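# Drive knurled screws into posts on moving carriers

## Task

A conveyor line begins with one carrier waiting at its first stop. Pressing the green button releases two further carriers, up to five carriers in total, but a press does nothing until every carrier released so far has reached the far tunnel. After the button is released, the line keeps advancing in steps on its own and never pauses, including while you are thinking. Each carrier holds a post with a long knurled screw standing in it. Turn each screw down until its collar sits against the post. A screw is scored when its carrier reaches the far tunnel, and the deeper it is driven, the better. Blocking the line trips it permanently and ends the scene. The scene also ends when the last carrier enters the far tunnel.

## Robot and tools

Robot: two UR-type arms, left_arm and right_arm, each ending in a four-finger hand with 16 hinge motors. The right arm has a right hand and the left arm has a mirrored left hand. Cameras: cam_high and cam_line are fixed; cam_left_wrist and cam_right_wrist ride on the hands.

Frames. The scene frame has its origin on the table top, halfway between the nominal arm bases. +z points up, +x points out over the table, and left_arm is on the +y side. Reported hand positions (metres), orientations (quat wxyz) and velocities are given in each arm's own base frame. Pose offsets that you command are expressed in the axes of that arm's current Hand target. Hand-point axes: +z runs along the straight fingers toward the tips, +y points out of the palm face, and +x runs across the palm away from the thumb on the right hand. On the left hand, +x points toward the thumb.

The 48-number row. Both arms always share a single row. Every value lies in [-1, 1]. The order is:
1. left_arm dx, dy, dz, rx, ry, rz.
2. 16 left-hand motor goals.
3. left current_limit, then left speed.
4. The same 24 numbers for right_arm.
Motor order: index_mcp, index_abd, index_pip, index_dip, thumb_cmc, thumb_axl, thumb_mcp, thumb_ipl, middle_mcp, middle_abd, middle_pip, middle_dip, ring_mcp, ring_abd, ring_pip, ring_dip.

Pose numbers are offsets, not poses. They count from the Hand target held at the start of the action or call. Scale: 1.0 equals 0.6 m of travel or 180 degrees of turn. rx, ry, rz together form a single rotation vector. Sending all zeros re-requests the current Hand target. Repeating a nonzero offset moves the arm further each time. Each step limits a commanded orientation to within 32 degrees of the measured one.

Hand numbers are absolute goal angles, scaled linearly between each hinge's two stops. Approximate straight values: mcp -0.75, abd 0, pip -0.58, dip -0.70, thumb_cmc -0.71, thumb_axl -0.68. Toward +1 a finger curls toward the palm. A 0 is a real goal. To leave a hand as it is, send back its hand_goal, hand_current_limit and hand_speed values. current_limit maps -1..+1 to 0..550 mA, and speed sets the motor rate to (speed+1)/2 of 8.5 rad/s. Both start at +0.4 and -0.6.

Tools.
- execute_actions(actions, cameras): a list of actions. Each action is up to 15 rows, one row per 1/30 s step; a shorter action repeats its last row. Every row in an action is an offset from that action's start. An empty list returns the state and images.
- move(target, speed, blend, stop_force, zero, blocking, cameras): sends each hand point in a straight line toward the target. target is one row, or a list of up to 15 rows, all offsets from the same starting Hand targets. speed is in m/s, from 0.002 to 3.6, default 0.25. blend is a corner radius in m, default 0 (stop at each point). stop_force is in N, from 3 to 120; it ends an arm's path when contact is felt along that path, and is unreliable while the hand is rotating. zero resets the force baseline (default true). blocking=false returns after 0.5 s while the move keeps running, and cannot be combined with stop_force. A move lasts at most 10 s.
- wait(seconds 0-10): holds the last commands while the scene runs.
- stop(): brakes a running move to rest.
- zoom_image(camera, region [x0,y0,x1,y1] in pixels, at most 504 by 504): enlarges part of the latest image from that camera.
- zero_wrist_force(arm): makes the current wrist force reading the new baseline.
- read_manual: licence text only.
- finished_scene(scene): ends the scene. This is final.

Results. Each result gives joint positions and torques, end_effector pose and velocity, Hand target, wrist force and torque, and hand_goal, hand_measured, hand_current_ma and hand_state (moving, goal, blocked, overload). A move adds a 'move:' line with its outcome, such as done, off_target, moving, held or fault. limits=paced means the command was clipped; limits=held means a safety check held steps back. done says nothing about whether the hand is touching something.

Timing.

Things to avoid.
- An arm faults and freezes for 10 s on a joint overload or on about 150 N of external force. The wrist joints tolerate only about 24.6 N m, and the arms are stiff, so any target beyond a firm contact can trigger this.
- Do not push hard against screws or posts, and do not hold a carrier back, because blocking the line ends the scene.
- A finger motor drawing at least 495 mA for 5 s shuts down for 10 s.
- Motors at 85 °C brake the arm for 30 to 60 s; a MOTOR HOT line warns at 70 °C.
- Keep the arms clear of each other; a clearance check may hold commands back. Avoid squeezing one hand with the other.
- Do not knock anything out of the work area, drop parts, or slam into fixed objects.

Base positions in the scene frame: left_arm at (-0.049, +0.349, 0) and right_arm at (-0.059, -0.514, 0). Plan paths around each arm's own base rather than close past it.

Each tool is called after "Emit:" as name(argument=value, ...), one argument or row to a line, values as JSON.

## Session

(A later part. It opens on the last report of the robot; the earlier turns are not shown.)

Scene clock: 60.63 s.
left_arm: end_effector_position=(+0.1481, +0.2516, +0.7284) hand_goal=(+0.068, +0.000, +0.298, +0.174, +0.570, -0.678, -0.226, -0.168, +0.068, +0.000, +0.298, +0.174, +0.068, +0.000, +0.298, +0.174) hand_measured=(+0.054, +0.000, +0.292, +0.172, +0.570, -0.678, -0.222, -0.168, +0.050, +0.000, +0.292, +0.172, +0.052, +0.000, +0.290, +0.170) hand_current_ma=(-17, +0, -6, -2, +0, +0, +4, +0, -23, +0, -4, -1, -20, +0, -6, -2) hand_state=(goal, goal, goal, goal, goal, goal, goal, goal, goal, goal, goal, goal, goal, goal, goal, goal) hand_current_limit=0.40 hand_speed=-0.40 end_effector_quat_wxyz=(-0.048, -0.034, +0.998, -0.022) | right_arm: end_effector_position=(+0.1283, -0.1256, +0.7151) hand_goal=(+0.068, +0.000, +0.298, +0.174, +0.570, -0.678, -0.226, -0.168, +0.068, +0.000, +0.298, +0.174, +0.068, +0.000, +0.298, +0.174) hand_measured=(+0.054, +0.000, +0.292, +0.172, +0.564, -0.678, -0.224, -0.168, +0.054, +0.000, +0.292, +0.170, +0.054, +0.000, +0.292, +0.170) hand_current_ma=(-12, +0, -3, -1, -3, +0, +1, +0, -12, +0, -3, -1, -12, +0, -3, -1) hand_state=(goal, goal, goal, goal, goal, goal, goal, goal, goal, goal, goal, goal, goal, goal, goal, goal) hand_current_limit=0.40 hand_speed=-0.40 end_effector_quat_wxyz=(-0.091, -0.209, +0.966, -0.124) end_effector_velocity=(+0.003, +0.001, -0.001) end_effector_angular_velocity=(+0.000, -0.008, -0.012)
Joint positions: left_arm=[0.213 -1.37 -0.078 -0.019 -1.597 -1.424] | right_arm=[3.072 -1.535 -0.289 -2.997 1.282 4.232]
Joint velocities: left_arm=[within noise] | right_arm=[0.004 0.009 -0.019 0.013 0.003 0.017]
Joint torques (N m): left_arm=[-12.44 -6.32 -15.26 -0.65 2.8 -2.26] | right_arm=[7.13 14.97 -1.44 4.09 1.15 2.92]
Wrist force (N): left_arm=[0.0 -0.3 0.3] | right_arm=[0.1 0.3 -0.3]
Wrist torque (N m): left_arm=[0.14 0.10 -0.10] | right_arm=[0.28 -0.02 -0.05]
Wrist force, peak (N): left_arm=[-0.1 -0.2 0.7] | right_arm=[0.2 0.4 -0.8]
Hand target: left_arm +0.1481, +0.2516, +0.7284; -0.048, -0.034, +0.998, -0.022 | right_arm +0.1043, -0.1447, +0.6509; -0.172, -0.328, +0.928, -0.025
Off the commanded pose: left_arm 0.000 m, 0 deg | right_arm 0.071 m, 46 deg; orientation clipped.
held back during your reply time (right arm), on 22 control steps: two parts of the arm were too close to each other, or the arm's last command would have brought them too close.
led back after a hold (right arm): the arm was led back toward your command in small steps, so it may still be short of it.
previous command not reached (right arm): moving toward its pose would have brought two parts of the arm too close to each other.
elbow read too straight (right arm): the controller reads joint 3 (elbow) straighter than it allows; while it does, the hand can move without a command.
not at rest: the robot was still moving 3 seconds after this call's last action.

Emit:
move(
  target=[0,0,0,0,0,0,0.068,0,0.299,0.174,0.571,-0.678,-0.226,-0.168,0.068,0,0.299,0.174,0.068,0,0.299,0.174,0.4,-0.4,-0.2315,-0.3082,-0.1393,-0.1109,-0.0827,0.7073,0.068,0,0.299,0.174,0.571,-0.678,-0.226,-0.168,0.068,0,0.299,0.174,0.068,0,0.299,0.174,0.4,-0.4],
  speed=0.25,
  cameras=["cam_line"],
)

Scene clock: 66.03 s.
left_arm: end_effector_position=(+0.1481, +0.2516, +0.7284) hand_goal=(+0.068, +0.000, +0.298, +0.174, +0.570, -0.678, -0.226, -0.168, +0.068, +0.000, +0.298, +0.174, +0.068, +0.000, +0.298, +0.174) hand_measured=(+0.054, +0.000, +0.292, +0.172, +0.570, -0.678, -0.222, -0.168, +0.050, +0.000, +0.292, +0.172, +0.052, +0.000, +0.290, +0.170) hand_current_ma=(-17, +0, -6, -2, +0, +0, +4, +0, -23, +0, -4, -1, -20, +0, -6, -2) hand_state=(goal, goal, goal, goal, goal, goal, goal, goal, goal, goal, goal, goal, goal, goal, goal, goal) hand_current_limit=0.40 hand_speed=-0.40 end_effector_quat_wxyz=(-0.048, -0.034, +0.998, -0.022) | right_arm: end_effector_position=(+0.1289, -0.1260, +0.7166) hand_goal=(+0.068, +0.000, +0.298, +0.174, +0.570, -0.678, -0.226, -0.168, +0.068, +0.000, +0.298, +0.174, +0.068, +0.000, +0.298, +0.174) hand_measured=(+0.054, +0.000, +0.292, +0.172, +0.564, -0.678, -0.224, -0.168, +0.054, +0.000, +0.292, +0.170, +0.054, +0.000, +0.292, +0.170) hand_current_ma=(-12, +0, -3, -1, -3, +0, +1, +0, -12, +0, -3, -1, -12, +0, -3, -1) hand_state=(goal, goal, goal, goal, goal, goal, goal, goal, goal, goal, goal, goal, goal, goal, goal, goal) hand_current_limit=0.40 hand_speed=-0.40 end_effector_quat_wxyz=(-0.088, -0.205, +0.967, -0.123)
Joint positions: left_arm=[0.213 -1.37 -0.078 -0.019 -1.597 -1.424] | right_arm=[3.064 -1.802 0.268 -3.281 1.285 4.232]
Joint torques (N m): left_arm=[-12.73 -6.58 -16.51 -0.64 3 -2.21] | right_arm=[-5.91 1.42 7.33 0.01 1.48 -2.86]
Wrist force (N): left_arm=[0.0 -0.3 0.4] | right_arm=[-0.1 0.0 -0.2]
Wrist torque (N m): left_arm=[0.12 0.10 -0.10] | right_arm=[0.22 0.00 0.16]
Wrist force, peak (N): left_arm=[0.0 0.1 0.7] | right_arm=[0.2 0.6 -0.6]
Hand target: left_arm +0.1481, +0.2516, +0.7284; -0.048, -0.034, +0.998, -0.022 | right_arm +0.1289, -0.1261, +0.7166; -0.088, -0.205, +0.967, -0.123 (not the last commanded pose)
Off the commanded pose: left_arm 0.000 m, 0 deg | right_arm 0.231 m, 115 deg.
held back during your reply time or a wait (right arm), on 42 control steps: two parts of the arm were too close to each other, or the arm's last command would have brought them too close.
elbow stopped short (right arm): the move would have taken joint 3 (elbow) straighter than the controller allows.
led back after a hold (right arm): the arm was led back toward your command in small steps, so it may still be short of it.
move: held (right_arm; a check stopped the path); limits=held
pose unreachable (right arm): on one or more control steps of this call, first in action 0 (counted from 0), this arm could not follow its commanded pose, so it was not sent that pose on those steps. It may still have moved: this result reports where it is.
cause: moving toward the commanded pose would bring two parts of the arm too close to each other (joints 4 (wrist 1) to 6 (wrist 3) lie between them).
Images, in order (width x height): cam_line 896x504.

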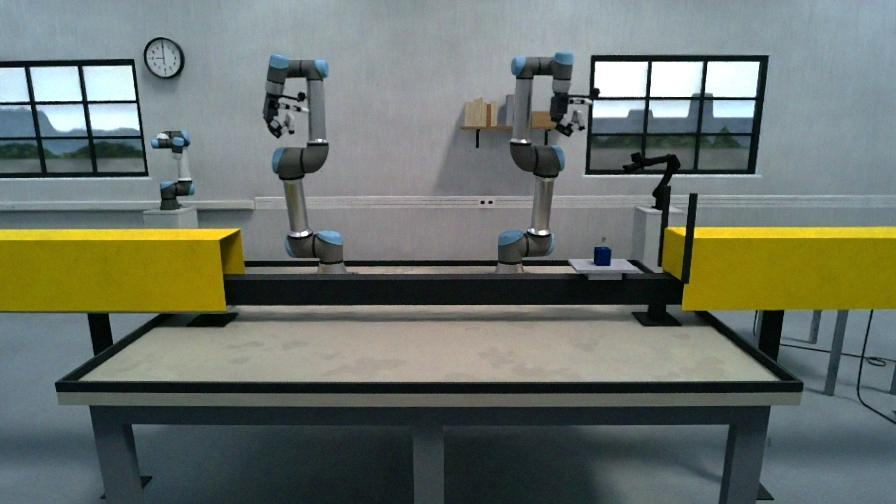

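Emit:
execute_actions(
  actions=[
    [[0,0,0.07,0,0,0,0.068,0,0.299,0.174,0.571,-0.678,-0.226,-0.168,0.068,0,0.299,0.174,0.068,0,0.299,0.174,0.4,-0.4,0,0,0,0,0,0,0.068,0,0.299,0.174,0.571,-0.678,-0.226,-0.168,0.068,0,0.299,0.174,0.068,0,0.299,0.174,0.4,-0.4]],
  ],
)

Emit:
execute_actions(
  actions=[
    [[0,0,-0.2,0,0,0,0.068,0,0.299,0.174,0.571,-0.678,-0.226,-0.168,0.068,0,0.299,0.174,0.068,0,0.299,0.174,0.4,-0.4,0,0,0,0,0,0,0.068,0,0.299,0.174,0.571,-0.678,-0.226,-0.168,0.068,0,0.299,0.174,0.068,0,0.299,0.174,0.4,-0.4]],
  ],
)

Scene clock: 68.87 s.
left_arm: end_effector_position=(+0.1441, +0.2499, +0.6858) hand_goal=(+0.068, +0.000, +0.298, +0.174, +0.570, -0.678, -0.226, -0.168, +0.068, +0.000, +0.298, +0.174, +0.068, +0.000, +0.298, +0.174) hand_measured=(+0.056, +0.000, +0.292, +0.172, +0.570, -0.678, -0.222, -0.168, +0.052, +0.000, +0.292, +0.172, +0.054, +0.000, +0.292, +0.170) hand_current_ma=(-15, +0, -5, -2, +0, +0, +4, +0, -20, +0, -4, -1, -16, +0, -5, -2) hand_state=(goal, goal, goal, goal, goal, goal, goal, goal, goal, goal, goal, goal, goal, goal, goal, goal) hand_current_limit=0.40 hand_speed=-0.40 end_effector_quat_wxyz=(-0.047, -0.034, +0.998, -0.029) | right_arm: end_effector_position=(+0.1289, -0.1261, +0.7166) hand_goal=(+0.068, +0.000, +0.298, +0.174, +0.570, -0.678, -0.226, -0.168, +0.068, +0.000, +0.298, +0.174, +0.068, +0.000, +0.298, +0.174) hand_measured=(+0.054, +0.000, +0.292, +0.172, +0.564, -0.678, -0.224, -0.168, +0.054, +0.000, +0.292, +0.170, +0.054, +0.000, +0.292, +0.170) hand_current_ma=(-12, +0, -3, -1, -3, +0, +1, +0, -12, +0, -3, -1, -12, +0, -3, -1) hand_state=(goal, goal, goal, goal, goal, goal, goal, goal, goal, goal, goal, goal, goal, goal, goal, goal) hand_current_limit=0.40 hand_speed=-0.40 end_effector_quat_wxyz=(-0.088, -0.205, +0.967, -0.123)
Joint positions: left_arm=[0.223 -1.094 -0.645 0.271 -1.61 -1.414] | right_arm=[3.064 -1.803 0.269 -3.281 1.285 4.232]
Joint torques (N m): left_arm=[-13.82 -12.06 -10.71 -0.59 3.17 -2.1] | right_arm=[-6.02 1.97 8.29 0.09 1.48 -2.83]
Wrist force (N): left_arm=[-0.1 -0.3 0.5] | right_arm=[0.0 0.2 -0.3]
Wrist torque (N m): left_arm=[0.11 0.10 0.03] | right_arm=[0.25 0.00 0.16]
Wrist force, peak (N): left_arm=[1.5 -1.4 -2.2] | right_arm=[0.3 0.6 -0.1]
Hand target: left_arm +0.1441, +0.2496, +0.6866; -0.048, -0.034, +0.998, -0.022 | right_arm +0.1289, -0.1261, +0.7166; -0.088, -0.205, +0.967, -0.123
Off the commanded pose: left_arm 0.001 m, 1 deg | right_arm 0.000 m, 0 deg.

Scene clock: 69.93 s.
left_arm: end_effector_position=(+0.1535, +0.2575, +0.7977) hand_goal=(+0.068, +0.000, +0.298, +0.174, +0.570, -0.678, -0.226, -0.168, +0.068, +0.000, +0.298, +0.174, +0.068, +0.000, +0.298, +0.174) hand_measured=(+0.056, +0.000, +0.292, +0.172, +0.570, -0.678, -0.222, -0.168, +0.052, +0.000, +0.292, +0.172, +0.054, +0.000, +0.292, +0.170) hand_current_ma=(-15, +0, -5, -2, +0, +0, +4, +0, -20, +0, -4, -1, -16, +0, -5, -2) hand_state=(goal, goal, goal, goal, goal, goal, goal, goal, goal, goal, goal, goal, goal, goal, goal, goal) hand_current_limit=0.40 hand_speed=-0.40 end_effector_quat_wxyz=(+0.120, +0.000, +0.987, +0.110) | right_arm: end_effector_position=(+0.1289, -0.1261, +0.7166) hand_goal=(+0.068, +0.000, +0.298, +0.174, +0.570, -0.678, -0.226, -0.168, +0.068, +0.000, +0.298, +0.174, +0.068, +0.000, +0.298, +0.174) hand_measured=(+0.054, +0.000, +0.292, +0.172, +0.564, -0.678, -0.224, -0.168, +0.054, +0.000, +0.292, +0.170, +0.054, +0.000, +0.292, +0.170) hand_current_ma=(-12, +0, -3, -1, -3, +0, +1, +0, -12, +0, -3, -1, -12, +0, -3, -1) hand_state=(goal, goal, goal, goal, goal, goal, goal, goal, goal, goal, goal, goal, goal, goal, goal, goal) hand_current_limit=0.40 hand_speed=-0.40 end_effector_quat_wxyz=(-0.088, -0.205, +0.967, -0.123)
Joint positions: left_arm=[-0.078 -1.534 -0.035 -0.23 -1.334 -1.62] | right_arm=[3.064 -1.803 0.269 -3.281 1.285 4.232]
Joint torques (N m): left_arm=[-12.59 -9.5 9.44 -5.58 3.51 -2.25] | right_arm=[-5.81 1.79 8.01 0.05 1.47 -2.83]
Wrist force (N): left_arm=[-0.7 -0.6 0.1] | right_arm=[0.0 0.1 -0.3]
Wrist torque (N m): left_arm=[0.02 0.05 0.03] | right_arm=[0.24 -0.01 0.17]
Wrist force, peak (N): left_arm=[-5.1 0.2 4.9] | right_arm=[0.3 0.2 -0.5]
Hand target: left_arm +0.1555, +0.2553, +0.8060; -0.048, -0.034, +0.998, -0.022 | right_arm +0.1289, -0.1261, +0.7166; -0.088, -0.205, +0.967, -0.123
Off the commanded pose: left_arm 0.009 m, 25 deg | right_arm 0.000 m, 0 deg.
elbow stopped short (left arm): the move would have taken joint 3 (elbow) straighter than the controller allows.

Emit:
move(
  target=[
    [0.002,-0.0027,0.1604,0.0268,0.02,-0.0017,0.068,0,0.299,0.174,0.571,-0.678,-0.226,-0.168,0.068,0,0.299,0.174,0.068,0,0.299,0.174,0.4,-0.4,0.126,-0.2418,0.0048,0.1921,0.1001,0,0.068,0,0.299,0.174,0.571,-0.678,-0.226,-0.168,0.068,0,0.299,0.174,0.068,0,0.299,0.174,0.4,-0.4],
    [0.002,-0.0027,0.1604,0.0268,0.02,-0.0017,0.068,0,0.299,0.174,0.571,-0.678,-0.226,-0.168,0.068,0,0.299,0.174,0.068,0,0.299,0.174,0.4,-0.4,0.2575,-0.2602,-0.0577,0.1217,0.1912,-0.32,0.068,0,0.299,0.174,0.571,-0.678,-0.226,-0.168,0.068,0,0.299,0.174,0.068,0,0.299,0.174,0.4,-0.4],
    [0.002,-0.0027,0.1604,0.0268,0.02,-0.0017,0.068,0,0.299,0.174,0.571,-0.678,-0.226,-0.168,0.068,0,0.299,0.174,0.068,0,0.299,0.174,0.4,-0.4,0.2807,-0.3735,-0.1477,0.0113,0.2599,-0.6364,0.068,0,0.299,0.174,0.571,-0.678,-0.226,-0.168,0.068,0,0.299,0.174,0.068,0,0.299,0.174,0.4,-0.4],
    [0.002,-0.0027,0.1604,0.0268,0.02,-0.0017,0.068,0,0.299,0.174,0.571,-0.678,-0.226,-0.168,0.068,0,0.299,0.174,0.068,0,0.299,0.174,0.4,-0.4,0.1723,-0.4685,-0.1755,-0.1534,0.2945,-0.9379,0.068,0,0.299,0.174,0.571,-0.678,-0.226,-0.168,0.068,0,0.299,0.174,0.068,0,0.299,0.174,0.4,-0.4],
    [0.002,-0.0027,0.1604,0.0268,0.02,-0.0017,0.068,0,0.299,0.174,0.571,-0.678,-0.226,-0.168,0.068,0,0.299,0.174,0.068,0,0.299,0.174,0.4,-0.4,0.0335,-0.4432,-0.1053,0.2218,-0.128,0.6102,0.068,0,0.299,0.174,0.571,-0.678,-0.226,-0.168,0.068,0,0.299,0.174,0.068,0,0.299,0.174,0.4,-0.4],
  ],
  speed=0.45,
  blend=0.02,
  cameras=["cam_line"],
)

Scene clock: 89.90 s.
left_arm: end_effector_position=(+0.1453, +0.2490, +0.7104) hand_goal=(+0.068, +0.000, +0.298, +0.174, +0.570, -0.678, -0.226, -0.168, +0.068, +0.000, +0.298, +0.174, +0.068, +0.000, +0.298, +0.174) hand_measured=(+0.056, +0.000, +0.292, +0.172, +0.570, -0.678, -0.222, -0.168, +0.052, +0.000, +0.292, +0.172, +0.054, +0.000, +0.292, +0.170) hand_current_ma=(-15, +0, -5, -2, +0, +0, +4, +0, -20, +0, -4, -1, -16, +0, -5, -2) hand_state=(goal, goal, goal, goal, goal, goal, goal, goal, goal, goal, goal, goal, goal, goal, goal, goal) hand_current_limit=0.40 hand_speed=-0.40 end_effector_quat_wxyz=(-0.078, -0.038, +0.994, -0.065) | right_arm: end_effector_position=(+0.2296, -0.3518, +0.8348) hand_goal=(+0.068, +0.000, +0.298, +0.174, +0.570, -0.678, -0.226, -0.168, +0.068, +0.000, +0.298, +0.174, +0.068, +0.000, +0.298, +0.174) hand_measured=(+0.062, +0.000, +0.294, +0.172, +0.576, -0.678, -0.224, -0.168, +0.062, +0.000, +0.296, +0.172, +0.062, +0.000, +0.296, +0.172) hand_current_ma=(-4, +0, -1, -1, +2, +0, +1, +0, -4, +0, -1, -1, -3, +0, -1, -1) hand_state=(goal, goal, goal, goal, goal, goal, goal, goal, goal, goal, goal, goal, goal, goal, goal, goal) hand_current_limit=0.40 hand_speed=-0.40 end_effector_quat_wxyz=(+0.273, +0.619, +0.632, -0.378)
Joint positions: left_arm=[0.275 -1.281 -0.199 0.092 -1.66 -1.364] | right_arm=[3.064 -1.802 0.267 -3.28 0.604 -0.045]
Joint torques (N m): left_arm=[-12.62 -9.23 -15.37 -0.57 2.84 -2.18] | right_arm=[-6.05 2.53 8.51 4.61 0.33 -2.57]
Wrist force (N): left_arm=[-0.3 0.0 0.0] | right_arm=[0.6 -0.3 -1.1]
Wrist torque (N m): left_arm=[0.25 0.15 -0.04] | right_arm=[0.21 -0.08 0.06]
Wrist force, peak (N): left_arm=[-0.7 -0.9 0.4] | right_arm=[0.1 -1.1 -2.1]
Hand target: left_arm +0.1453, +0.2490, +0.7104; -0.078, -0.038, +0.994, -0.065 | right_arm +0.2296, -0.3519, +0.8348; +0.273, +0.619, +0.632, -0.378
Off the commanded pose: left_arm 0.000 m, 0 deg | right_arm 0.000 m, 0 deg.
elbow stopped short (left arm): the move would have taken joint 3 (elbow) straighter than the controller allows.
elbow stopped short (right arm): the move would have taken joint 3 (elbow) straighter than the controller allows.
move: done
Images, in order (width x height): cam_line 896x504.

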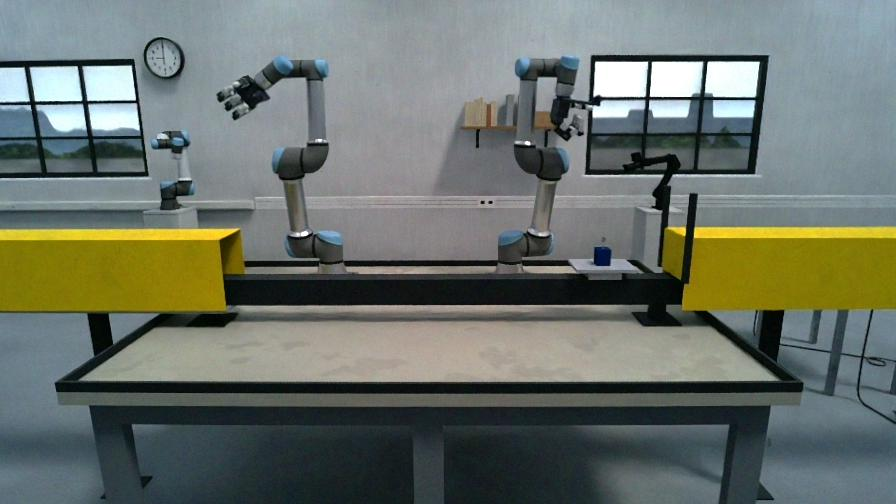

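Emit:
move(
  target=[
    [-0.0097,0.2285,-0.2098,-0.2312,0.0988,0.1185,0.068,0,0.299,0.174,0.571,-0.678,-0.226,-0.168,0.068,0,0.299,0.174,0.068,0,0.299,0.174,0.4,-0.4,-0.2612,-0.0117,-0.1343,0.0112,-0.2498,0,0.068,0,0.299,0.174,0.571,-0.678,-0.226,-0.168,0.068,0,0.299,0.174,0.068,0,0.299,0.174,0.4,-0.4],
    [-0.0547,0.2527,-0.4917,-0.4211,0.2883,0.1954,0.068,0,0.299,0.174,0.571,-0.678,-0.226,-0.168,0.068,0,0.299,0.174,0.068,0,0.299,0.174,0.4,-0.4,-0.3508,-0.0158,-0.4142,0.0224,-0.4995,0,0.068,0,0.299,0.174,0.571,-0.678,-0.226,-0.168,0.068,0,0.299,0.174,0.068,0,0.299,0.174,0.4,-0.4],
    [-0.1207,0.1062,-0.6978,-0.5406,0.5529,0.1781,0.068,0,0.299,0.174,0.571,-0.678,-0.226,-0.168,0.068,0,0.299,0.174,0.068,0,0.299,0.174,0.4,-0.4,-0.2363,-0.0108,-0.6575,0.0325,-0.7271,0,0.068,0,0.299,0.174,0.571,-0.678,-0.226,-0.168,0.068,0,0.299,0.174,0.068,0,0.299,0.174,0.4,-0.4],
    [-0.1825,-0.1192,-0.7653,-0.5432,0.8331,0,0.068,0,0.299,0.174,0.571,-0.678,-0.226,-0.168,0.068,0,0.299,0.174,0.068,0,0.299,0.174,0.4,-0.4,-0.2363,-0.0108,-0.6575,0.0325,-0.7271,0,0.068,0,0.299,0.174,0.571,-0.678,-0.226,-0.168,0.068,0,0.299,0.174,0.068,0,0.299,0.174,0.4,-0.4],
  ],
  speed=0.45,
  blend=0.02,
  cameras=["cam_line"],
)

Scene clock: 96.17 s.
left_arm: end_effector_position=(+0.3285, +0.2475, +1.1512) hand_goal=(+0.068, +0.000, +0.298, +0.174, +0.570, -0.678, -0.226, -0.168, +0.068, +0.000, +0.298, +0.174, +0.068, +0.000, +0.298, +0.174) hand_measured=(+0.074, +0.000, +0.296, +0.172, +0.574, -0.678, -0.228, -0.168, +0.074, +0.000, +0.298, +0.172, +0.074, +0.000, +0.296, +0.172) hand_current_ma=(+4, +0, +0, -2, +2, +0, -2, +0, +6, +0, +0, -1, +5, +0, +0, -2) hand_state=(goal, goal, goal, goal, goal, goal, goal, goal, goal, goal, goal, goal, goal, goal, goal, goal) hand_current_limit=0.40 hand_speed=-0.40 end_effector_quat_wxyz=(+0.854, -0.097, +0.021, -0.511) | right_arm: end_effector_position=(+0.2832, -0.1114, +1.1740) hand_goal=(+0.068, +0.000, +0.298, +0.174, +0.570, -0.678, -0.226, -0.168, +0.068, +0.000, +0.298, +0.174, +0.068, +0.000, +0.298, +0.174) hand_measured=(+0.074, +0.000, +0.298, +0.172, +0.572, -0.678, -0.228, -0.168, +0.074, +0.000, +0.298, +0.172, +0.074, +0.000, +0.298, +0.172) hand_current_ma=(+2, +0, +0, -1, +0, +0, -1, +0, +2, +0, +0, -1, +2, +0, +0, -1) hand_state=(goal, goal, goal, goal, goal, goal, goal, goal, goal, goal, goal, goal, goal, goal, goal, goal) hand_current_limit=0.40 hand_speed=-0.40 end_effector_quat_wxyz=(+0.663, -0.075, -0.002, -0.745)
Joint positions: left_arm=[0.263 -1.253 -0.254 0.106 1.467 0.221] | right_arm=[3.064 -1.802 0.267 -3.28 -1.682 -0.044]
Joint torques (N m): left_arm=[10.1 -23.99 7.91 -5.92 2.87 0.89] | right_arm=[-5.61 21.9 -6.37 4.89 -1.29 2.71]
Wrist force (N): left_arm=[0.4 -2.9 1.5] | right_arm=[-0.5 0.5 -3.8]
Wrist torque (N m): left_arm=[-0.17 -0.51 0.05] | right_arm=[0.28 0.13 -0.08]
Wrist force, peak (N): left_arm=[0.8 -3.2 1.8] | right_arm=[-0.4 0.7 -4.2]
Hand target: left_arm +0.3285, +0.2475, +1.1513; +0.854, -0.097, +0.022, -0.511 | right_arm +0.2832, -0.1114, +1.1740; +0.663, -0.075, -0.002, -0.745
Off the commanded pose: left_arm 0.000 m, 0 deg | right_arm 0.000 m, 0 deg.
elbow stopped short (left arm): the move would have taken joint 3 (elbow) straighter than the controller allows.
move: done
Images, in order (width x height): cam_line 896x504.

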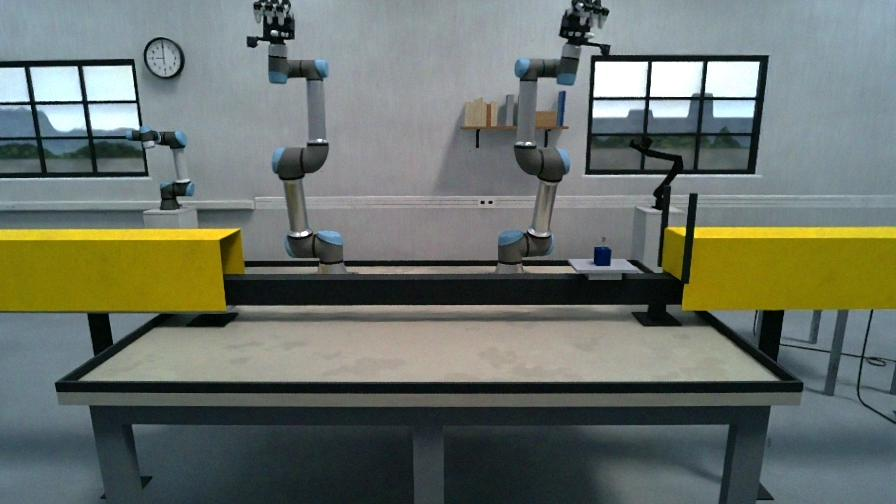

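Emit:
move(
  target=[-0.1517,-0.5733,-0.2215,0,0,0,0.068,0,0.299,0.174,0.571,-0.678,-0.226,-0.168,0.068,0,0.299,0.174,0.068,0,0.299,0.174,0.4,-0.4,0.0008,-0.4815,-0.185,0,0,0,0.068,0,0.299,0.174,0.571,-0.678,-0.226,-0.168,0.068,0,0.299,0.174,0.068,0,0.299,0.174,0.4,-0.4],
  speed=0.25,
  cameras=["cam_line"],
)

Scene clock: 99.23 s.
left_arm: end_effector_position=(-0.0314, +0.1502, +1.0800) hand_goal=(+0.068, +0.000, +0.298, +0.174, +0.570, -0.678, -0.226, -0.168, +0.068, +0.000, +0.298, +0.174, +0.068, +0.000, +0.298, +0.174) hand_measured=(+0.074, +0.000, +0.298, +0.172, +0.574, -0.678, -0.228, -0.168, +0.074, +0.000, +0.298, +0.172, +0.074, +0.000, +0.298, +0.172) hand_current_ma=(+4, +0, +0, -2, +2, +0, -2, +0, +6, +0, +0, -1, +5, +0, +0, -2) hand_state=(goal, goal, goal, goal, goal, goal, goal, goal, goal, goal, goal, goal, goal, goal, goal, goal) hand_current_limit=0.40 hand_speed=-0.40 end_effector_quat_wxyz=(+0.854, -0.097, +0.022, -0.511) | right_arm: end_effector_position=(-0.0144, -0.0883, +1.0926) hand_goal=(+0.068, +0.000, +0.298, +0.174, +0.570, -0.678, -0.226, -0.168, +0.068, +0.000, +0.298, +0.174, +0.068, +0.000, +0.298, +0.174) hand_measured=(+0.074, +0.000, +0.298, +0.172, +0.572, -0.678, -0.228, -0.168, +0.074, +0.000, +0.298, +0.172, +0.074, +0.000, +0.298, +0.172) hand_current_ma=(+3, +0, +0, -1, +0, +0, -1, +0, +2, +0, +0, -1, +2, +0, +0, -1) hand_state=(goal, goal, goal, goal, goal, goal, goal, goal, goal, goal, goal, goal, goal, goal, goal, goal) hand_current_limit=0.40 hand_speed=-0.40 end_effector_quat_wxyz=(+0.663, -0.076, -0.002, -0.745)
Joint positions: left_arm=[0.265 -1.483 -0.785 0.868 1.468 0.219] | right_arm=[3.065 -1.656 0.782 -3.941 -1.682 -0.045]
Joint torques (N m): left_arm=[-10.34 1.39 -2.03 -1.55 3.04 -1.51] | right_arm=[7.56 2.09 -3.51 0.65 1.85 -2.88]
Wrist force (N): left_arm=[0.4 -2.9 1.3] | right_arm=[-0.2 0.4 -3.9]
Wrist torque (N m): left_arm=[-0.18 -0.51 0.04] | right_arm=[0.27 0.08 0.17]
Wrist force, peak (N): left_arm=[0.1 -4.7 1.1] | right_arm=[-0.2 0.1 -4.3]
Hand target: left_arm -0.0316, +0.1502, +1.0800; +0.854, -0.097, +0.022, -0.511 | right_arm -0.0145, -0.0883, +1.0925; +0.663, -0.075, -0.002, -0.745
Off the commanded pose: left_arm 0.000 m, 0 deg | right_arm 0.000 m, 0 deg.
shoulder posture changed (left arm): the wrist came as close to joint 1's axis as it can, and the arm is now in the other of its two shoulder postures.
shoulder posture changed (right arm): the wrist came as close to joint 1's axis as it can, and the arm is now in the other of its two shoulder postures.
move: done
Images, in order (width x height): cam_line 896x504.

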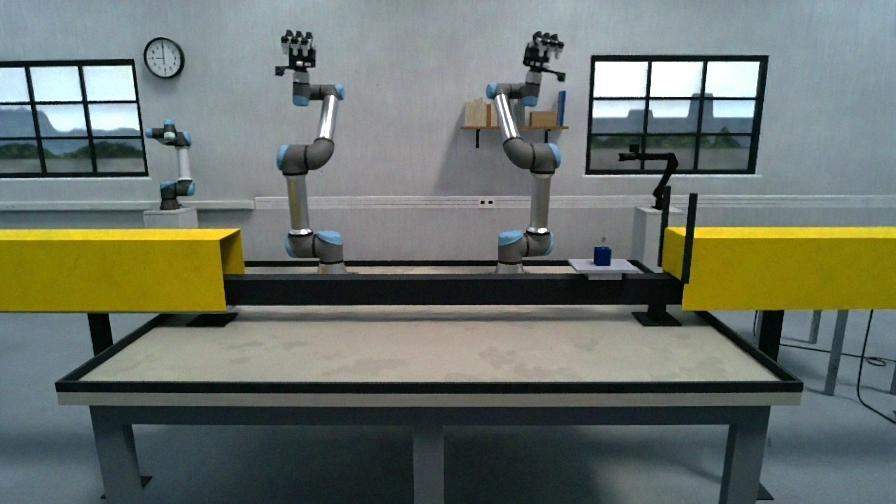

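Emit:
move(
  target=[
    [-0.0578,-0.3133,0.1107,0.2159,-0.0479,-0.0228,0.068,0,0.299,0.174,0.571,-0.678,-0.226,-0.168,0.068,0,0.299,0.174,0.068,0,0.299,0.174,0.4,-0.4,0.0267,-0.3137,0.1102,0.2207,0.0101,-0.0245,0.068,0,0.299,0.174,0.571,-0.678,-0.226,-0.168,0.068,0,0.299,0.174,0.068,0,0.299,0.174,0.4,-0.4],
    [-0.1382,-0.6188,-0.0082,0.4317,-0.0957,-0.0455,0.068,0,0.299,0.174,0.571,-0.678,-0.226,-0.168,0.068,0,0.299,0.174,0.068,0,0.299,0.174,0.4,-0.4,0.0278,-0.6263,-0.0062,0.4413,0.0201,-0.0491,0.068,0,0.299,0.174,0.571,-0.678,-0.226,-0.168,0.068,0,0.299,0.174,0.068,0,0.299,0.174,0.4,-0.4],
    [-0.2033,-0.7732,-0.3007,0.6476,-0.1436,-0.0683,0.068,0,0.299,0.174,0.571,-0.678,-0.226,-0.168,0.068,0,0.299,0.174,0.068,0,0.299,0.174,0.4,-0.4,0.0035,-0.7917,-0.2948,0.6621,0.0302,-0.0736,0.068,0,0.299,0.174,0.571,-0.678,-0.226,-0.168,0.068,0,0.299,0.174,0.068,0,0.299,0.174,0.4,-0.4],
    [-0.2227,-0.7043,-0.6305,0.8635,-0.1915,-0.091,0.068,0,0.299,0.174,0.571,-0.678,-0.226,-0.168,0.068,0,0.299,0.174,0.068,0,0.299,0.174,0.4,-0.4,-0.0357,-0.732,-0.6207,0.8828,0.0403,-0.0981,0.068,0,0.299,0.174,0.571,-0.678,-0.226,-0.168,0.068,0,0.299,0.174,0.068,0,0.299,0.174,0.4,-0.4],
    [-0.2012,-0.5233,-0.8067,-0.9186,0.2037,0.0968,0.068,0,0.299,0.174,0.571,-0.678,-0.226,-0.168,0.068,0,0.299,0.174,0.068,0,0.299,0.174,0.4,-0.4,-0.0598,-0.5825,-0.7782,-0.9605,-0.0438,0.1068,0.068,0,0.299,0.174,0.571,-0.678,-0.226,-0.168,0.068,0,0.299,0.174,0.068,0,0.299,0.174,0.4,-0.4],
  ],
  speed=0.4,
  blend=0.02,
)

Scene clock: 109.80 s.
left_arm: end_effector_position=(-0.4277, +0.0422, +0.6570) hand_goal=(+0.068, +0.000, +0.298, +0.174, +0.570, -0.678, -0.226, -0.168, +0.068, +0.000, +0.298, +0.174, +0.068, +0.000, +0.298, +0.174) hand_measured=(+0.062, +0.000, +0.298, +0.172, +0.572, -0.678, -0.224, -0.168, +0.060, +0.000, +0.298, +0.172, +0.062, +0.000, +0.298, +0.172) hand_current_ma=(-5, +0, +0, -1, +1, +0, +2, +0, -6, +0, +0, -1, -5, +0, +0, -1) hand_state=(goal, goal, goal, goal, goal, goal, goal, goal, goal, goal, goal, goal, goal, goal, goal, goal) hand_current_limit=0.40 hand_speed=-0.40 end_effector_quat_wxyz=(-0.026, +0.723, -0.689, -0.044) | right_arm: end_effector_position=(-0.4073, -0.0585, +0.6610) hand_goal=(+0.068, +0.000, +0.298, +0.174, +0.570, -0.678, -0.226, -0.168, +0.068, +0.000, +0.298, +0.174, +0.068, +0.000, +0.298, +0.174) hand_measured=(+0.062, +0.000, +0.298, +0.172, +0.572, -0.678, -0.224, -0.168, +0.062, +0.000, +0.298, +0.172, +0.062, +0.000, +0.298, +0.172) hand_current_ma=(-3, +0, +0, -1, +0, +0, +1, +0, -3, +0, +0, -1, -3, +0, +0, -1) hand_state=(goal, goal, goal, goal, goal, goal, goal, goal, goal, goal, goal, goal, goal, goal, goal, goal) hand_current_limit=0.40 hand_speed=-0.40 end_effector_quat_wxyz=(-0.041, +0.695, -0.717, -0.037)
Joint positions: left_arm=[0.265 -1.479 -0.792 -2.44 1.469 0.218] | right_arm=[3.065 -1.655 0.78 -0.697 -1.681 -0.045]
Joint torques (N m): left_arm=[10.09 19.79 3.45 0.09 -2.85 2.39] | right_arm=[-5.68 -25.01 -8.77 -0.51 1.42 -2.78]
Wrist force (N): left_arm=[-0.5 -0.3 0.1] | right_arm=[0.3 -0.1 -0.3]
Wrist torque (N m): left_arm=[0.13 0.08 -0.21] | right_arm=[0.23 -0.04 0.02]
Wrist force, peak (N): left_arm=[0.4 -3.2 1.5] | right_arm=[-0.5 0.0 -4.4]
Hand target: left_arm -0.4276, +0.0422, +0.6569; -0.026, +0.723, -0.689, -0.044 | right_arm -0.4072, -0.0585, +0.6609; -0.041, +0.695, -0.717, -0.037
Off the commanded pose: left_arm 0.000 m, 0 deg | right_arm 0.000 m, 0 deg.
move: done

Emit:
move(
  target=[
    [-0.3947,-0.1973,0.0348,0.0199,-0.0046,0.199,0.068,0,0.299,0.174,0.571,-0.678,-0.226,-0.168,0.068,0,0.299,0.174,0.068,0,0.299,0.174,0.4,-0.4,-0.417,-0.0593,0.0465,0.022,0.0008,0.1988,0.068,0,0.299,0.174,0.571,-0.678,-0.226,-0.168,0.068,0,0.299,0.174,0.068,0,0.299,0.174,0.4,-0.4],
    [-0.5992,-0.5895,0.0463,0.0398,-0.0092,0.398,0.068,0,0.299,0.174,0.571,-0.678,-0.226,-0.168,0.068,0,0.299,0.174,0.068,0,0.299,0.174,0.4,-0.4,-0.72,-0.3538,0.0812,0.0441,0.0016,0.3977,0.068,0,0.299,0.174,0.571,-0.678,-0.226,-0.168,0.068,0,0.299,0.174,0.068,0,0.299,0.174,0.4,-0.4],
    [-0.5733,-0.9348,0.0357,0.0553,-0.0128,0.5528,0.068,0,0.299,0.174,0.571,-0.678,-0.226,-0.168,0.068,0,0.299,0.174,0.068,0,0.299,0.174,0.4,-0.4,-0.7995,-0.6758,0.0913,0.0612,0.0022,0.5524,0.068,0,0.299,0.174,0.571,-0.678,-0.226,-0.168,0.068,0,0.299,0.174,0.068,0,0.299,0.174,0.4,-0.4],
  ],
  speed=0.4,
  blend=0.02,
)

Scene clock: 114.63 s.
left_arm: end_effector_position=(+0.1159, +0.4135, +0.6571) hand_goal=(+0.068, +0.000, +0.298, +0.174, +0.570, -0.678, -0.226, -0.168, +0.068, +0.000, +0.298, +0.174, +0.068, +0.000, +0.298, +0.174) hand_measured=(+0.062, +0.000, +0.298, +0.172, +0.570, -0.678, -0.224, -0.168, +0.060, +0.000, +0.298, +0.172, +0.062, +0.000, +0.298, +0.172) hand_current_ma=(-5, +0, +0, -1, +0, +0, +2, +0, -6, +0, +0, -1, -5, +0, +0, -1) hand_state=(goal, goal, goal, goal, goal, goal, goal, goal, goal, goal, goal, goal, goal, goal, goal, goal) hand_current_limit=0.40 hand_speed=-0.40 end_effector_quat_wxyz=(+0.051, +0.064, +0.997, +0.008) | right_arm: end_effector_position=(+0.0130, +0.4115, +0.6610) hand_goal=(+0.068, +0.000, +0.298, +0.174, +0.570, -0.678, -0.226, -0.168, +0.068, +0.000, +0.298, +0.174, +0.068, +0.000, +0.298, +0.174) hand_measured=(+0.062, +0.000, +0.298, +0.172, +0.572, -0.678, -0.224, -0.168, +0.062, +0.000, +0.298, +0.172, +0.062, +0.000, +0.298, +0.172) hand_current_ma=(-3, +0, +0, -1, +0, +0, +1, +0, -3, +0, +0, -1, -3, +0, +0, -1) hand_state=(goal, goal, goal, goal, goal, goal, goal, goal, goal, goal, goal, goal, goal, goal, goal, goal) hand_current_limit=0.40 hand_speed=-0.40 end_effector_quat_wxyz=(+0.055, +0.103, +0.993, -0.008)
Joint positions: left_arm=[-1.479 -1.479 -0.792 -2.441 1.468 0.219] | right_arm=[1.321 -1.654 0.78 -0.697 -1.682 -0.043]
Joint torques (N m): left_arm=[-10.67 6.64 27.51 4.9 2.43 -2.12] | right_arm=[-5.94 -3.74 -24.37 -0.4 1.58 -2.77]
Wrist force (N): left_arm=[-0.4 -0.4 0.1] | right_arm=[0.5 0.0 -0.5]
Wrist torque (N m): left_arm=[0.13 0.07 -0.02] | right_arm=[0.26 -0.07 0.18]
Wrist force, peak (N): left_arm=[-1.7 -0.6 0.4] | right_arm=[1.5 -0.3 -0.7]
Hand target: left_arm +0.1160, +0.4135, +0.6571; +0.051, +0.064, +0.997, +0.008 | right_arm +0.0131, +0.4115, +0.6610; +0.055, +0.103, +0.993, -0.008
Off the commanded pose: left_arm 0.000 m, 0 deg | right_arm 0.000 m, 0 deg.
move: done

Emit:
move(
  target=[
    [-0.3245,-0.1372,0.0292,0.0113,0.0127,0.1583,0.068,0,0.299,0.174,0.571,-0.678,-0.226,-0.168,0.068,0,0.299,0.174,0.068,0,0.299,0.174,0.4,-0.4,-0.1631,0.0367,0.1639,0.0037,0.0114,0.0744,0.068,0,0.299,0.174,0.571,-0.678,-0.226,-0.168,0.068,0,0.299,0.174,0.068,0,0.299,0.174,0.4,-0.4],
    [-0.647,-0.1438,0.1903,0.0225,0.0254,0.3166,0.068,0,0.299,0.174,0.571,-0.678,-0.226,-0.168,0.068,0,0.299,0.174,0.068,0,0.299,0.174,0.4,-0.4,-0.3262,0.0733,0.3278,0.0074,0.0227,0.1488,0.068,0,0.299,0.174,0.571,-0.678,-0.226,-0.168,0.068,0,0.299,0.174,0.068,0,0.299,0.174,0.4,-0.4],
    [-0.8535,-0.0562,0.4307,0.0225,0.0254,0.3166,0.068,0,0.299,0.174,0.571,-0.678,-0.226,-0.168,0.068,0,0.299,0.174,0.068,0,0.299,0.174,0.4,-0.4,-0.4893,0.11,0.4917,0.0111,0.0341,0.2232,0.068,0,0.299,0.174,0.571,-0.678,-0.226,-0.168,0.068,0,0.299,0.174,0.068,0,0.299,0.174,0.4,-0.4],
  ],
  speed=0.35,
  blend=0.02,
  cameras=["all"],
)

Scene clock: 122.20 s.
left_arm: end_effector_position=(+0.6433, +0.3173, +0.4505) hand_goal=(+0.068, +0.000, +0.298, +0.174, +0.570, -0.678, -0.226, -0.168, +0.068, +0.000, +0.298, +0.174, +0.068, +0.000, +0.298, +0.174) hand_measured=(+0.062, +0.000, +0.298, +0.172, +0.570, -0.678, -0.224, -0.168, +0.060, +0.000, +0.298, +0.172, +0.062, +0.000, +0.298, +0.172) hand_current_ma=(-5, +0, +0, -1, +0, +0, +2, +0, -7, +0, +0, -1, -5, +0, +0, -1) hand_state=(goal, goal, goal, goal, goal, goal, goal, goal, goal, goal, goal, goal, goal, goal, goal, goal) hand_current_limit=0.40 hand_speed=-0.40 end_effector_quat_wxyz=(+0.000, +0.532, +0.846, +0.000) | right_arm: end_effector_position=(+0.3439, +0.4085, +0.4001) hand_goal=(+0.068, +0.000, +0.298, +0.174, +0.570, -0.678, -0.226, -0.168, +0.068, +0.000, +0.298, +0.174, +0.068, +0.000, +0.298, +0.174) hand_measured=(+0.062, +0.000, +0.298, +0.172, +0.572, -0.678, -0.224, -0.168, +0.062, +0.000, +0.298, +0.172, +0.062, +0.000, +0.298, +0.172) hand_current_ma=(-3, +0, +0, -1, +0, +0, +1, +0, -3, +0, +0, -1, -3, +0, +0, -1) hand_state=(goal, goal, goal, goal, goal, goal, goal, goal, goal, goal, goal, goal, goal, goal, goal, goal) hand_current_limit=0.40 hand_speed=-0.40 end_effector_quat_wxyz=(+0.000, +0.439, +0.899, +0.000)
Joint positions: left_arm=[-2.505 -1.917 -0.919 -1.876 1.57 0.188] | right_arm=[0.663 -1.693 1.578 -1.455 -1.571 0]
Joint torques (N m): left_arm=[-12.81 31.59 34.17 4.71 2.76 -2.32] | right_arm=[-6.04 -10.69 -16.06 -4.63 1.69 2.73]
Wrist force (N): left_arm=[-0.5 -0.6 0.2] | right_arm=[0.2 -0.5 -0.2]
Wrist torque (N m): left_arm=[0.10 0.14 -0.03] | right_arm=[0.18 -0.03 -0.06]
Wrist force, peak (N): left_arm=[-0.7 0.9 1.2] | right_arm=[0.9 -0.5 -1.1]
Hand target: left_arm +0.6434, +0.3173, +0.4504; +0.000, +0.532, +0.846, +0.000 | right_arm +0.3440, +0.4085, +0.4001; +0.000, +0.439, +0.899, +0.000
Off the commanded pose: left_arm 0.000 m, 0 deg | right_arm 0.000 m, 0 deg.
move: done
camera_calibration:
cam_left_wrist: T_world_to_cam=[[-0.264177, -0.96447, -0.00301258, 0.450698], [-0.617139, 0.166638, 0.769007, -0.0498706], [-0.741182, 0.205013, -0.639234, 0.825618], [0, 0, 0, 1]] pos_world=[0.70022, 0.273733, 0.567472]
cam_right_wrist: T_world_to_cam=[[0.981895, -0.189325, -0.00616432, -0.22528], [-0.129598, -0.695157, 0.707079, 0.00852], [-0.138153, -0.693479, -0.707107, 0.733751], [0, 0, 0, 1]] pos_world=[0.323676, 0.472112, 0.511428]

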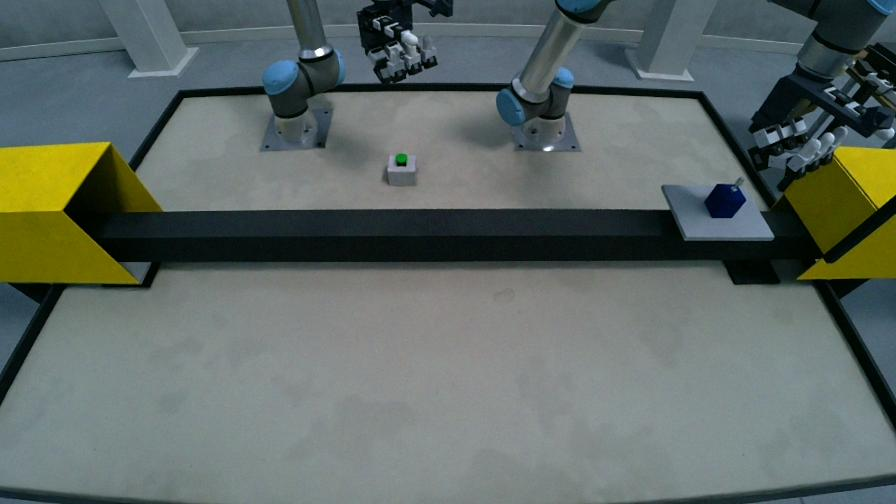

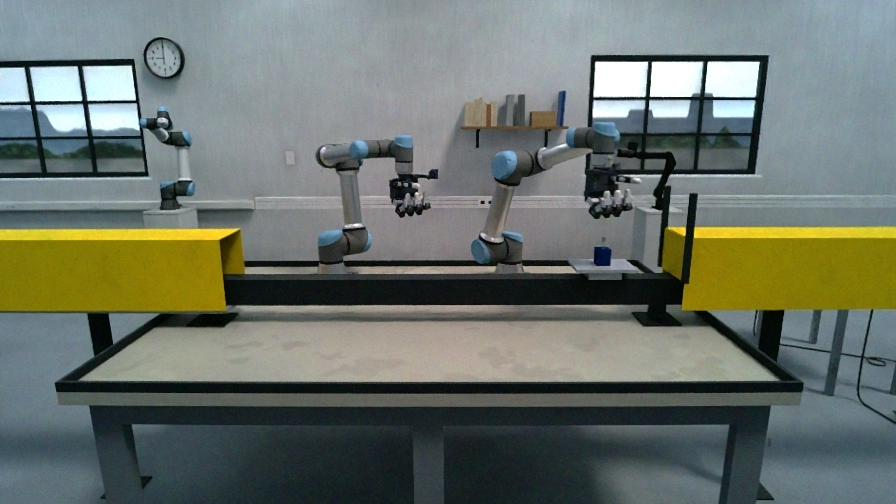

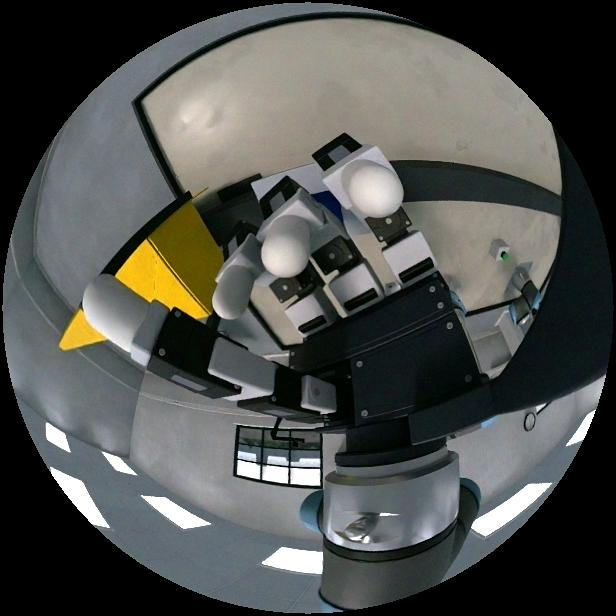

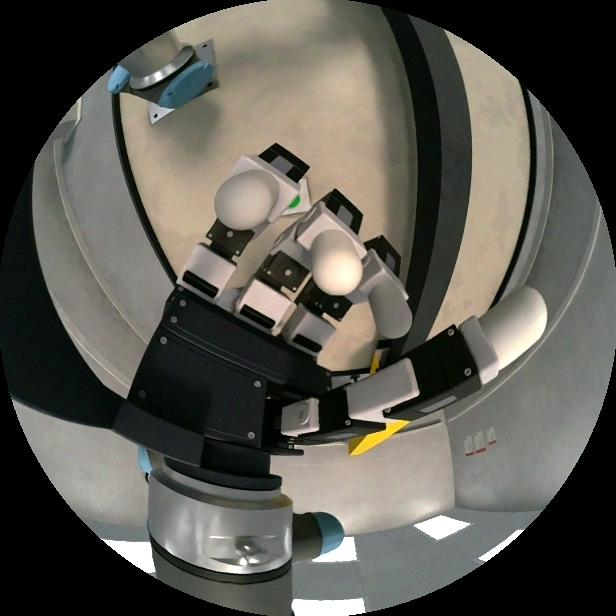

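Emit:
move(
  target=[0,0,0,0,0,0,-0.754,0,-0.576,-0.696,0.571,-0.678,-0.226,-0.168,-0.754,0,-0.576,-0.696,0.068,0,0.299,0.174,0.4,-0.4,0,0,0,0,0,0,0.068,0,0.299,0.174,0.571,-0.678,-0.226,-0.168,0.068,0,0.299,0.174,0.068,0,0.299,0.174,0.4,-0.4],
  cameras=["cam_left_wrist"],
)

Emit:
zoom_image(
  camera="cam_left_wrist",
  region=[200, 80, 452, 332],
)

Scene clock: 123.43 s.
left_arm: end_effector_position=(+0.6434, +0.3173, +0.4504) hand_goal=(-0.754, +0.000, -0.576, -0.696, +0.570, -0.678, -0.226, -0.168, -0.754, +0.000, -0.576, -0.696, +0.068, +0.000, +0.298, +0.174) hand_measured=(-0.752, +0.000, -0.574, -0.694, +0.570, -0.678, -0.224, -0.168, -0.750, +0.000, -0.574, -0.694, +0.062, +0.000, +0.298, +0.172) hand_current_ma=(+2, +0, +2, +2, +0, +0, +2, +0, +2, +0, +1, +1, -5, +0, +0, -1) hand_state=(goal, goal, goal, goal, goal, goal, goal, goal, goal, goal, goal, goal, goal, goal, goal, goal) hand_current_limit=0.40 hand_speed=-0.40 end_effector_quat_wxyz=(+0.000, +0.532, +0.846, +0.000) | right_arm: end_effector_position=(+0.3440, +0.4085, +0.4001) hand_goal=(+0.068, +0.000, +0.298, +0.174, +0.570, -0.678, -0.226, -0.168, +0.068, +0.000, +0.298, +0.174, +0.068, +0.000, +0.298, +0.174) hand_measured=(+0.062, +0.000, +0.298, +0.172, +0.572, -0.678, -0.224, -0.168, +0.062, +0.000, +0.298, +0.172, +0.062, +0.000, +0.298, +0.172) hand_current_ma=(-3, +0, +0, -1, +0, +0, +1, +0, -3, +0, +0, -1, -3, +0, +0, -1) hand_state=(goal, goal, goal, goal, goal, goal, goal, goal, goal, goal, goal, goal, goal, goal, goal, goal) hand_current_limit=0.40 hand_speed=-0.40 end_effector_quat_wxyz=(+0.000, +0.439, +0.899, +0.000)
Joint positions: left_arm=[-2.505 -1.918 -0.919 -1.876 1.57 0.188] | right_arm=[0.663 -1.693 1.578 -1.456 -1.571 0]
Joint torques (N m): left_arm=[-12.22 30.74 32.54 2.7 2.52 -2.21] | right_arm=[-6.5 -10.15 -16.15 -4.56 1.66 2.78]
Wrist force (N): left_arm=[-0.4 -0.5 0.1] | right_arm=[0.2 -0.2 -0.6]
Wrist torque (N m): left_arm=[0.01 0.12 -0.03] | right_arm=[0.24 -0.03 -0.06]
Wrist force, peak (N): left_arm=[-0.8 -1.2 0.2] | right_arm=[0.5 -0.3 -0.8]
Hand target: left_arm +0.6434, +0.3173, +0.4504; +0.000, +0.532, +0.846, +0.000 | right_arm +0.3440, +0.4085, +0.4001; +0.000, +0.439, +0.899, +0.000
Off the commanded pose: left_arm 0.000 m, 0 deg | right_arm 0.000 m, 0 deg.
move: done
camera_calibration:
cam_left_wrist: T_world_to_cam=[[-0.264177, -0.96447, -0.00301258, 0.450725], [-0.617139, 0.166638, 0.769007, -0.0498089], [-0.741182, 0.205013, -0.639234, 0.825692], [0, 0, 0, 1]] pos_world=[0.70032, 0.273733, 0.567472]
Images, in order (width x height): cam_left_wrist 616x616.

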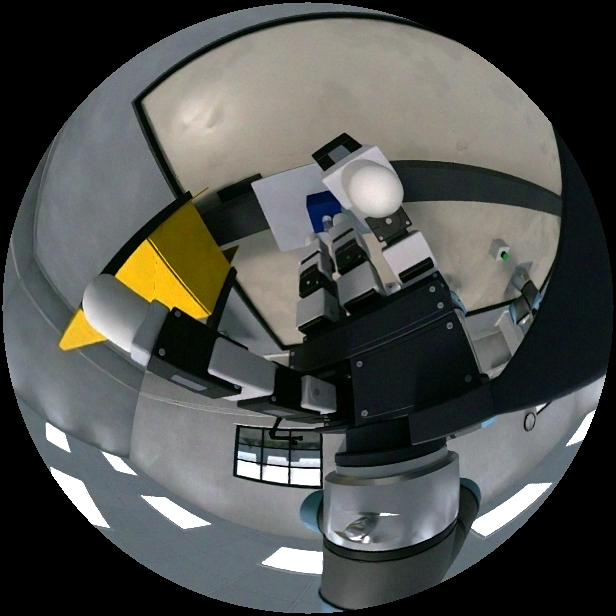

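Scaled by 2.000 from the camera's 616x616 image, which has a finer 880x880 frame.

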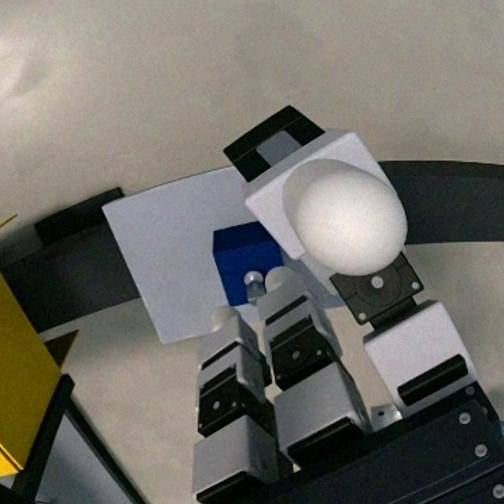

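Emit:
zoom_image(
  camera="cam_left_wrist",
  region=[296, 186, 356, 246],
)

Emit:
zoom_image(
  camera="cam_left_wrist",
  region=[240, 150, 380, 290],
)

Scaled by 8.400 from the camera's 616x616 image, which has a finer 880x880 frame.

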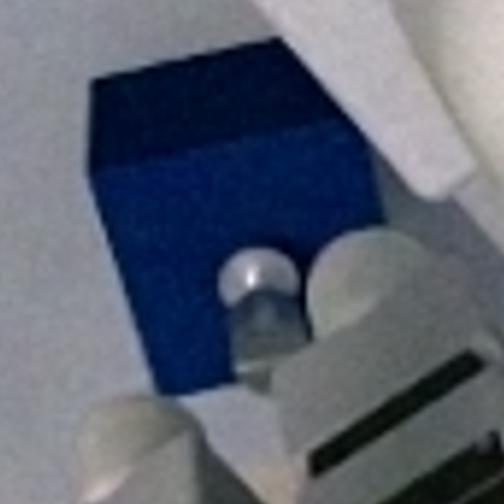

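Scaled by 3.600 from the camera's 616x616 image, which has a finer 880x880 frame.

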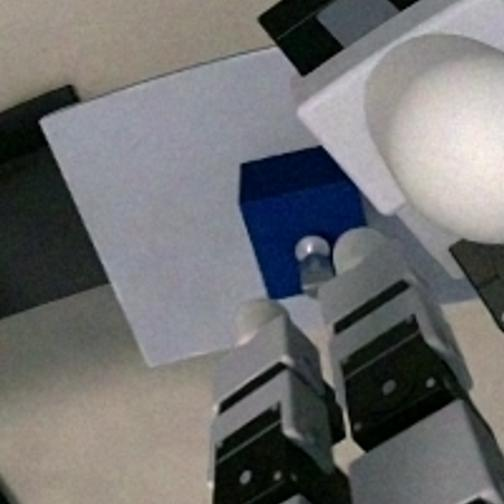

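Emit:
move(
  target=[-0.1263,-0.1587,0.0333,0,0,0.5556,-0.754,0,-0.576,-0.696,0.571,-0.678,-0.226,-0.168,-0.754,0,-0.576,-0.696,0.068,0,0.299,0.174,0.4,-0.4,0,0,0,0,0,0,0.068,0,0.299,0.174,0.571,-0.678,-0.226,-0.168,0.068,0,0.299,0.174,0.068,0,0.299,0.174,0.4,-0.4],
  speed=0.5,
  cameras=["cam_left_wrist"],
)

Emit:
zoom_image(
  camera="cam_left_wrist",
  region=[240, 150, 380, 290],
)

Emit:
zoom_image(
  camera="cam_left_wrist",
  region=[296, 186, 356, 246],
)

Scene clock: 127.77 s.
left_arm: end_effector_position=(+0.5904, +0.2078, +0.4304) hand_goal=(-0.754, +0.000, -0.576, -0.696, +0.570, -0.678, -0.226, -0.168, -0.754, +0.000, -0.576, -0.696, +0.068, +0.000, +0.298, +0.174) hand_measured=(-0.752, +0.000, -0.574, -0.694, +0.570, -0.678, -0.224, -0.168, -0.750, +0.000, -0.574, -0.694, +0.062, +0.000, +0.298, +0.172) hand_current_ma=(+2, +0, +2, +2, +0, +0, +2, +0, +2, +0, +1, +1, -5, +0, +0, -1) hand_state=(goal, goal, goal, goal, goal, goal, goal, goal, goal, goal, goal, goal, goal, goal, goal, goal) hand_current_limit=0.40 hand_speed=-0.40 end_effector_quat_wxyz=(+0.000, +0.991, +0.136, +0.000) | right_arm: end_effector_position=(+0.3440, +0.4085, +0.4001) hand_goal=(+0.068, +0.000, +0.298, +0.174, +0.570, -0.678, -0.226, -0.168, +0.068, +0.000, +0.298, +0.174, +0.068, +0.000, +0.298, +0.174) hand_measured=(+0.062, +0.000, +0.298, +0.172, +0.572, -0.678, -0.224, -0.168, +0.062, +0.000, +0.298, +0.172, +0.062, +0.000, +0.298, +0.172) hand_current_ma=(-3, +0, +0, -1, +0, +0, +1, +0, -3, +0, +0, -1, -3, +0, +0, -1) hand_state=(goal, goal, goal, goal, goal, goal, goal, goal, goal, goal, goal, goal, goal, goal, goal, goal) hand_current_limit=0.40 hand_speed=-0.40 end_effector_quat_wxyz=(+0.000, +0.439, +0.899, +0.000)
Joint positions: left_arm=[-2.444 -1.854 -1.058 -1.8 1.57 1.995] | right_arm=[0.663 -1.693 1.578 -1.456 -1.571 0]
Joint torques (N m): left_arm=[-12.28 29.78 35.29 -0.14 -2.82 2.33] | right_arm=[-6.58 -10.09 -16.17 -4.48 1.76 2.71]
Wrist force (N): left_arm=[-0.4 -0.4 0.1] | right_arm=[0.5 -0.1 -0.4]
Wrist torque (N m): left_arm=[0.02 0.11 -0.20] | right_arm=[0.24 -0.07 -0.03]
Wrist force, peak (N): left_arm=[-0.8 -0.7 0.2] | right_arm=[0.3 -0.4 -0.9]
Hand target: left_arm +0.5904, +0.2078, +0.4304; +0.000, +0.991, +0.136, +0.000 | right_arm +0.3440, +0.4085, +0.4001; +0.000, +0.439, +0.899, +0.000
Off the commanded pose: left_arm 0.000 m, 0 deg | right_arm 0.000 m, 0 deg.
move: done
camera_calibration:
cam_left_wrist: T_world_to_cam=[[-0.903986, 0.427546, -0.00357175, 0.419804], [0.270646, 0.57867, 0.769345, -0.658768], [0.330997, 0.69451, -0.638824, 0.0611291], [0, 0, 0, 1]] pos_world=[0.537557, 0.159269, 0.54737]
Images, in order (width x height): cam_left_wrist 616x616.

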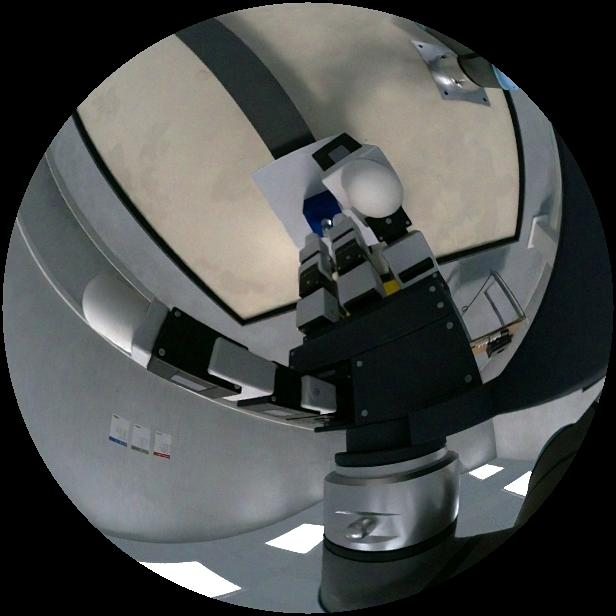

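Scaled by 3.600 from the camera's 616x616 image, which has a finer 880x880 frame.

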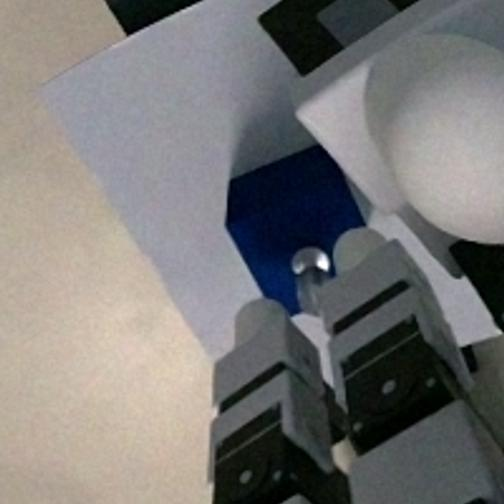

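Scaled by 8.400 from the camera's 616x616 image, which has a finer 880x880 frame.

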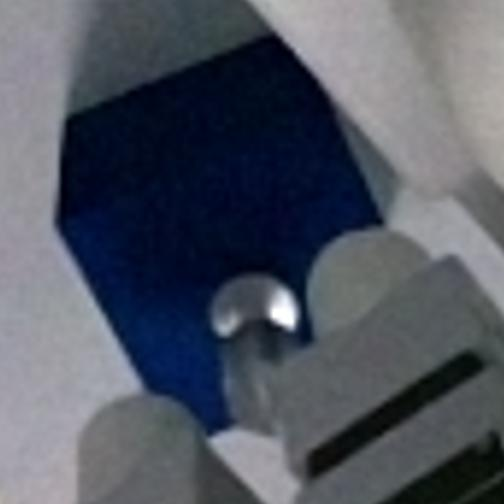

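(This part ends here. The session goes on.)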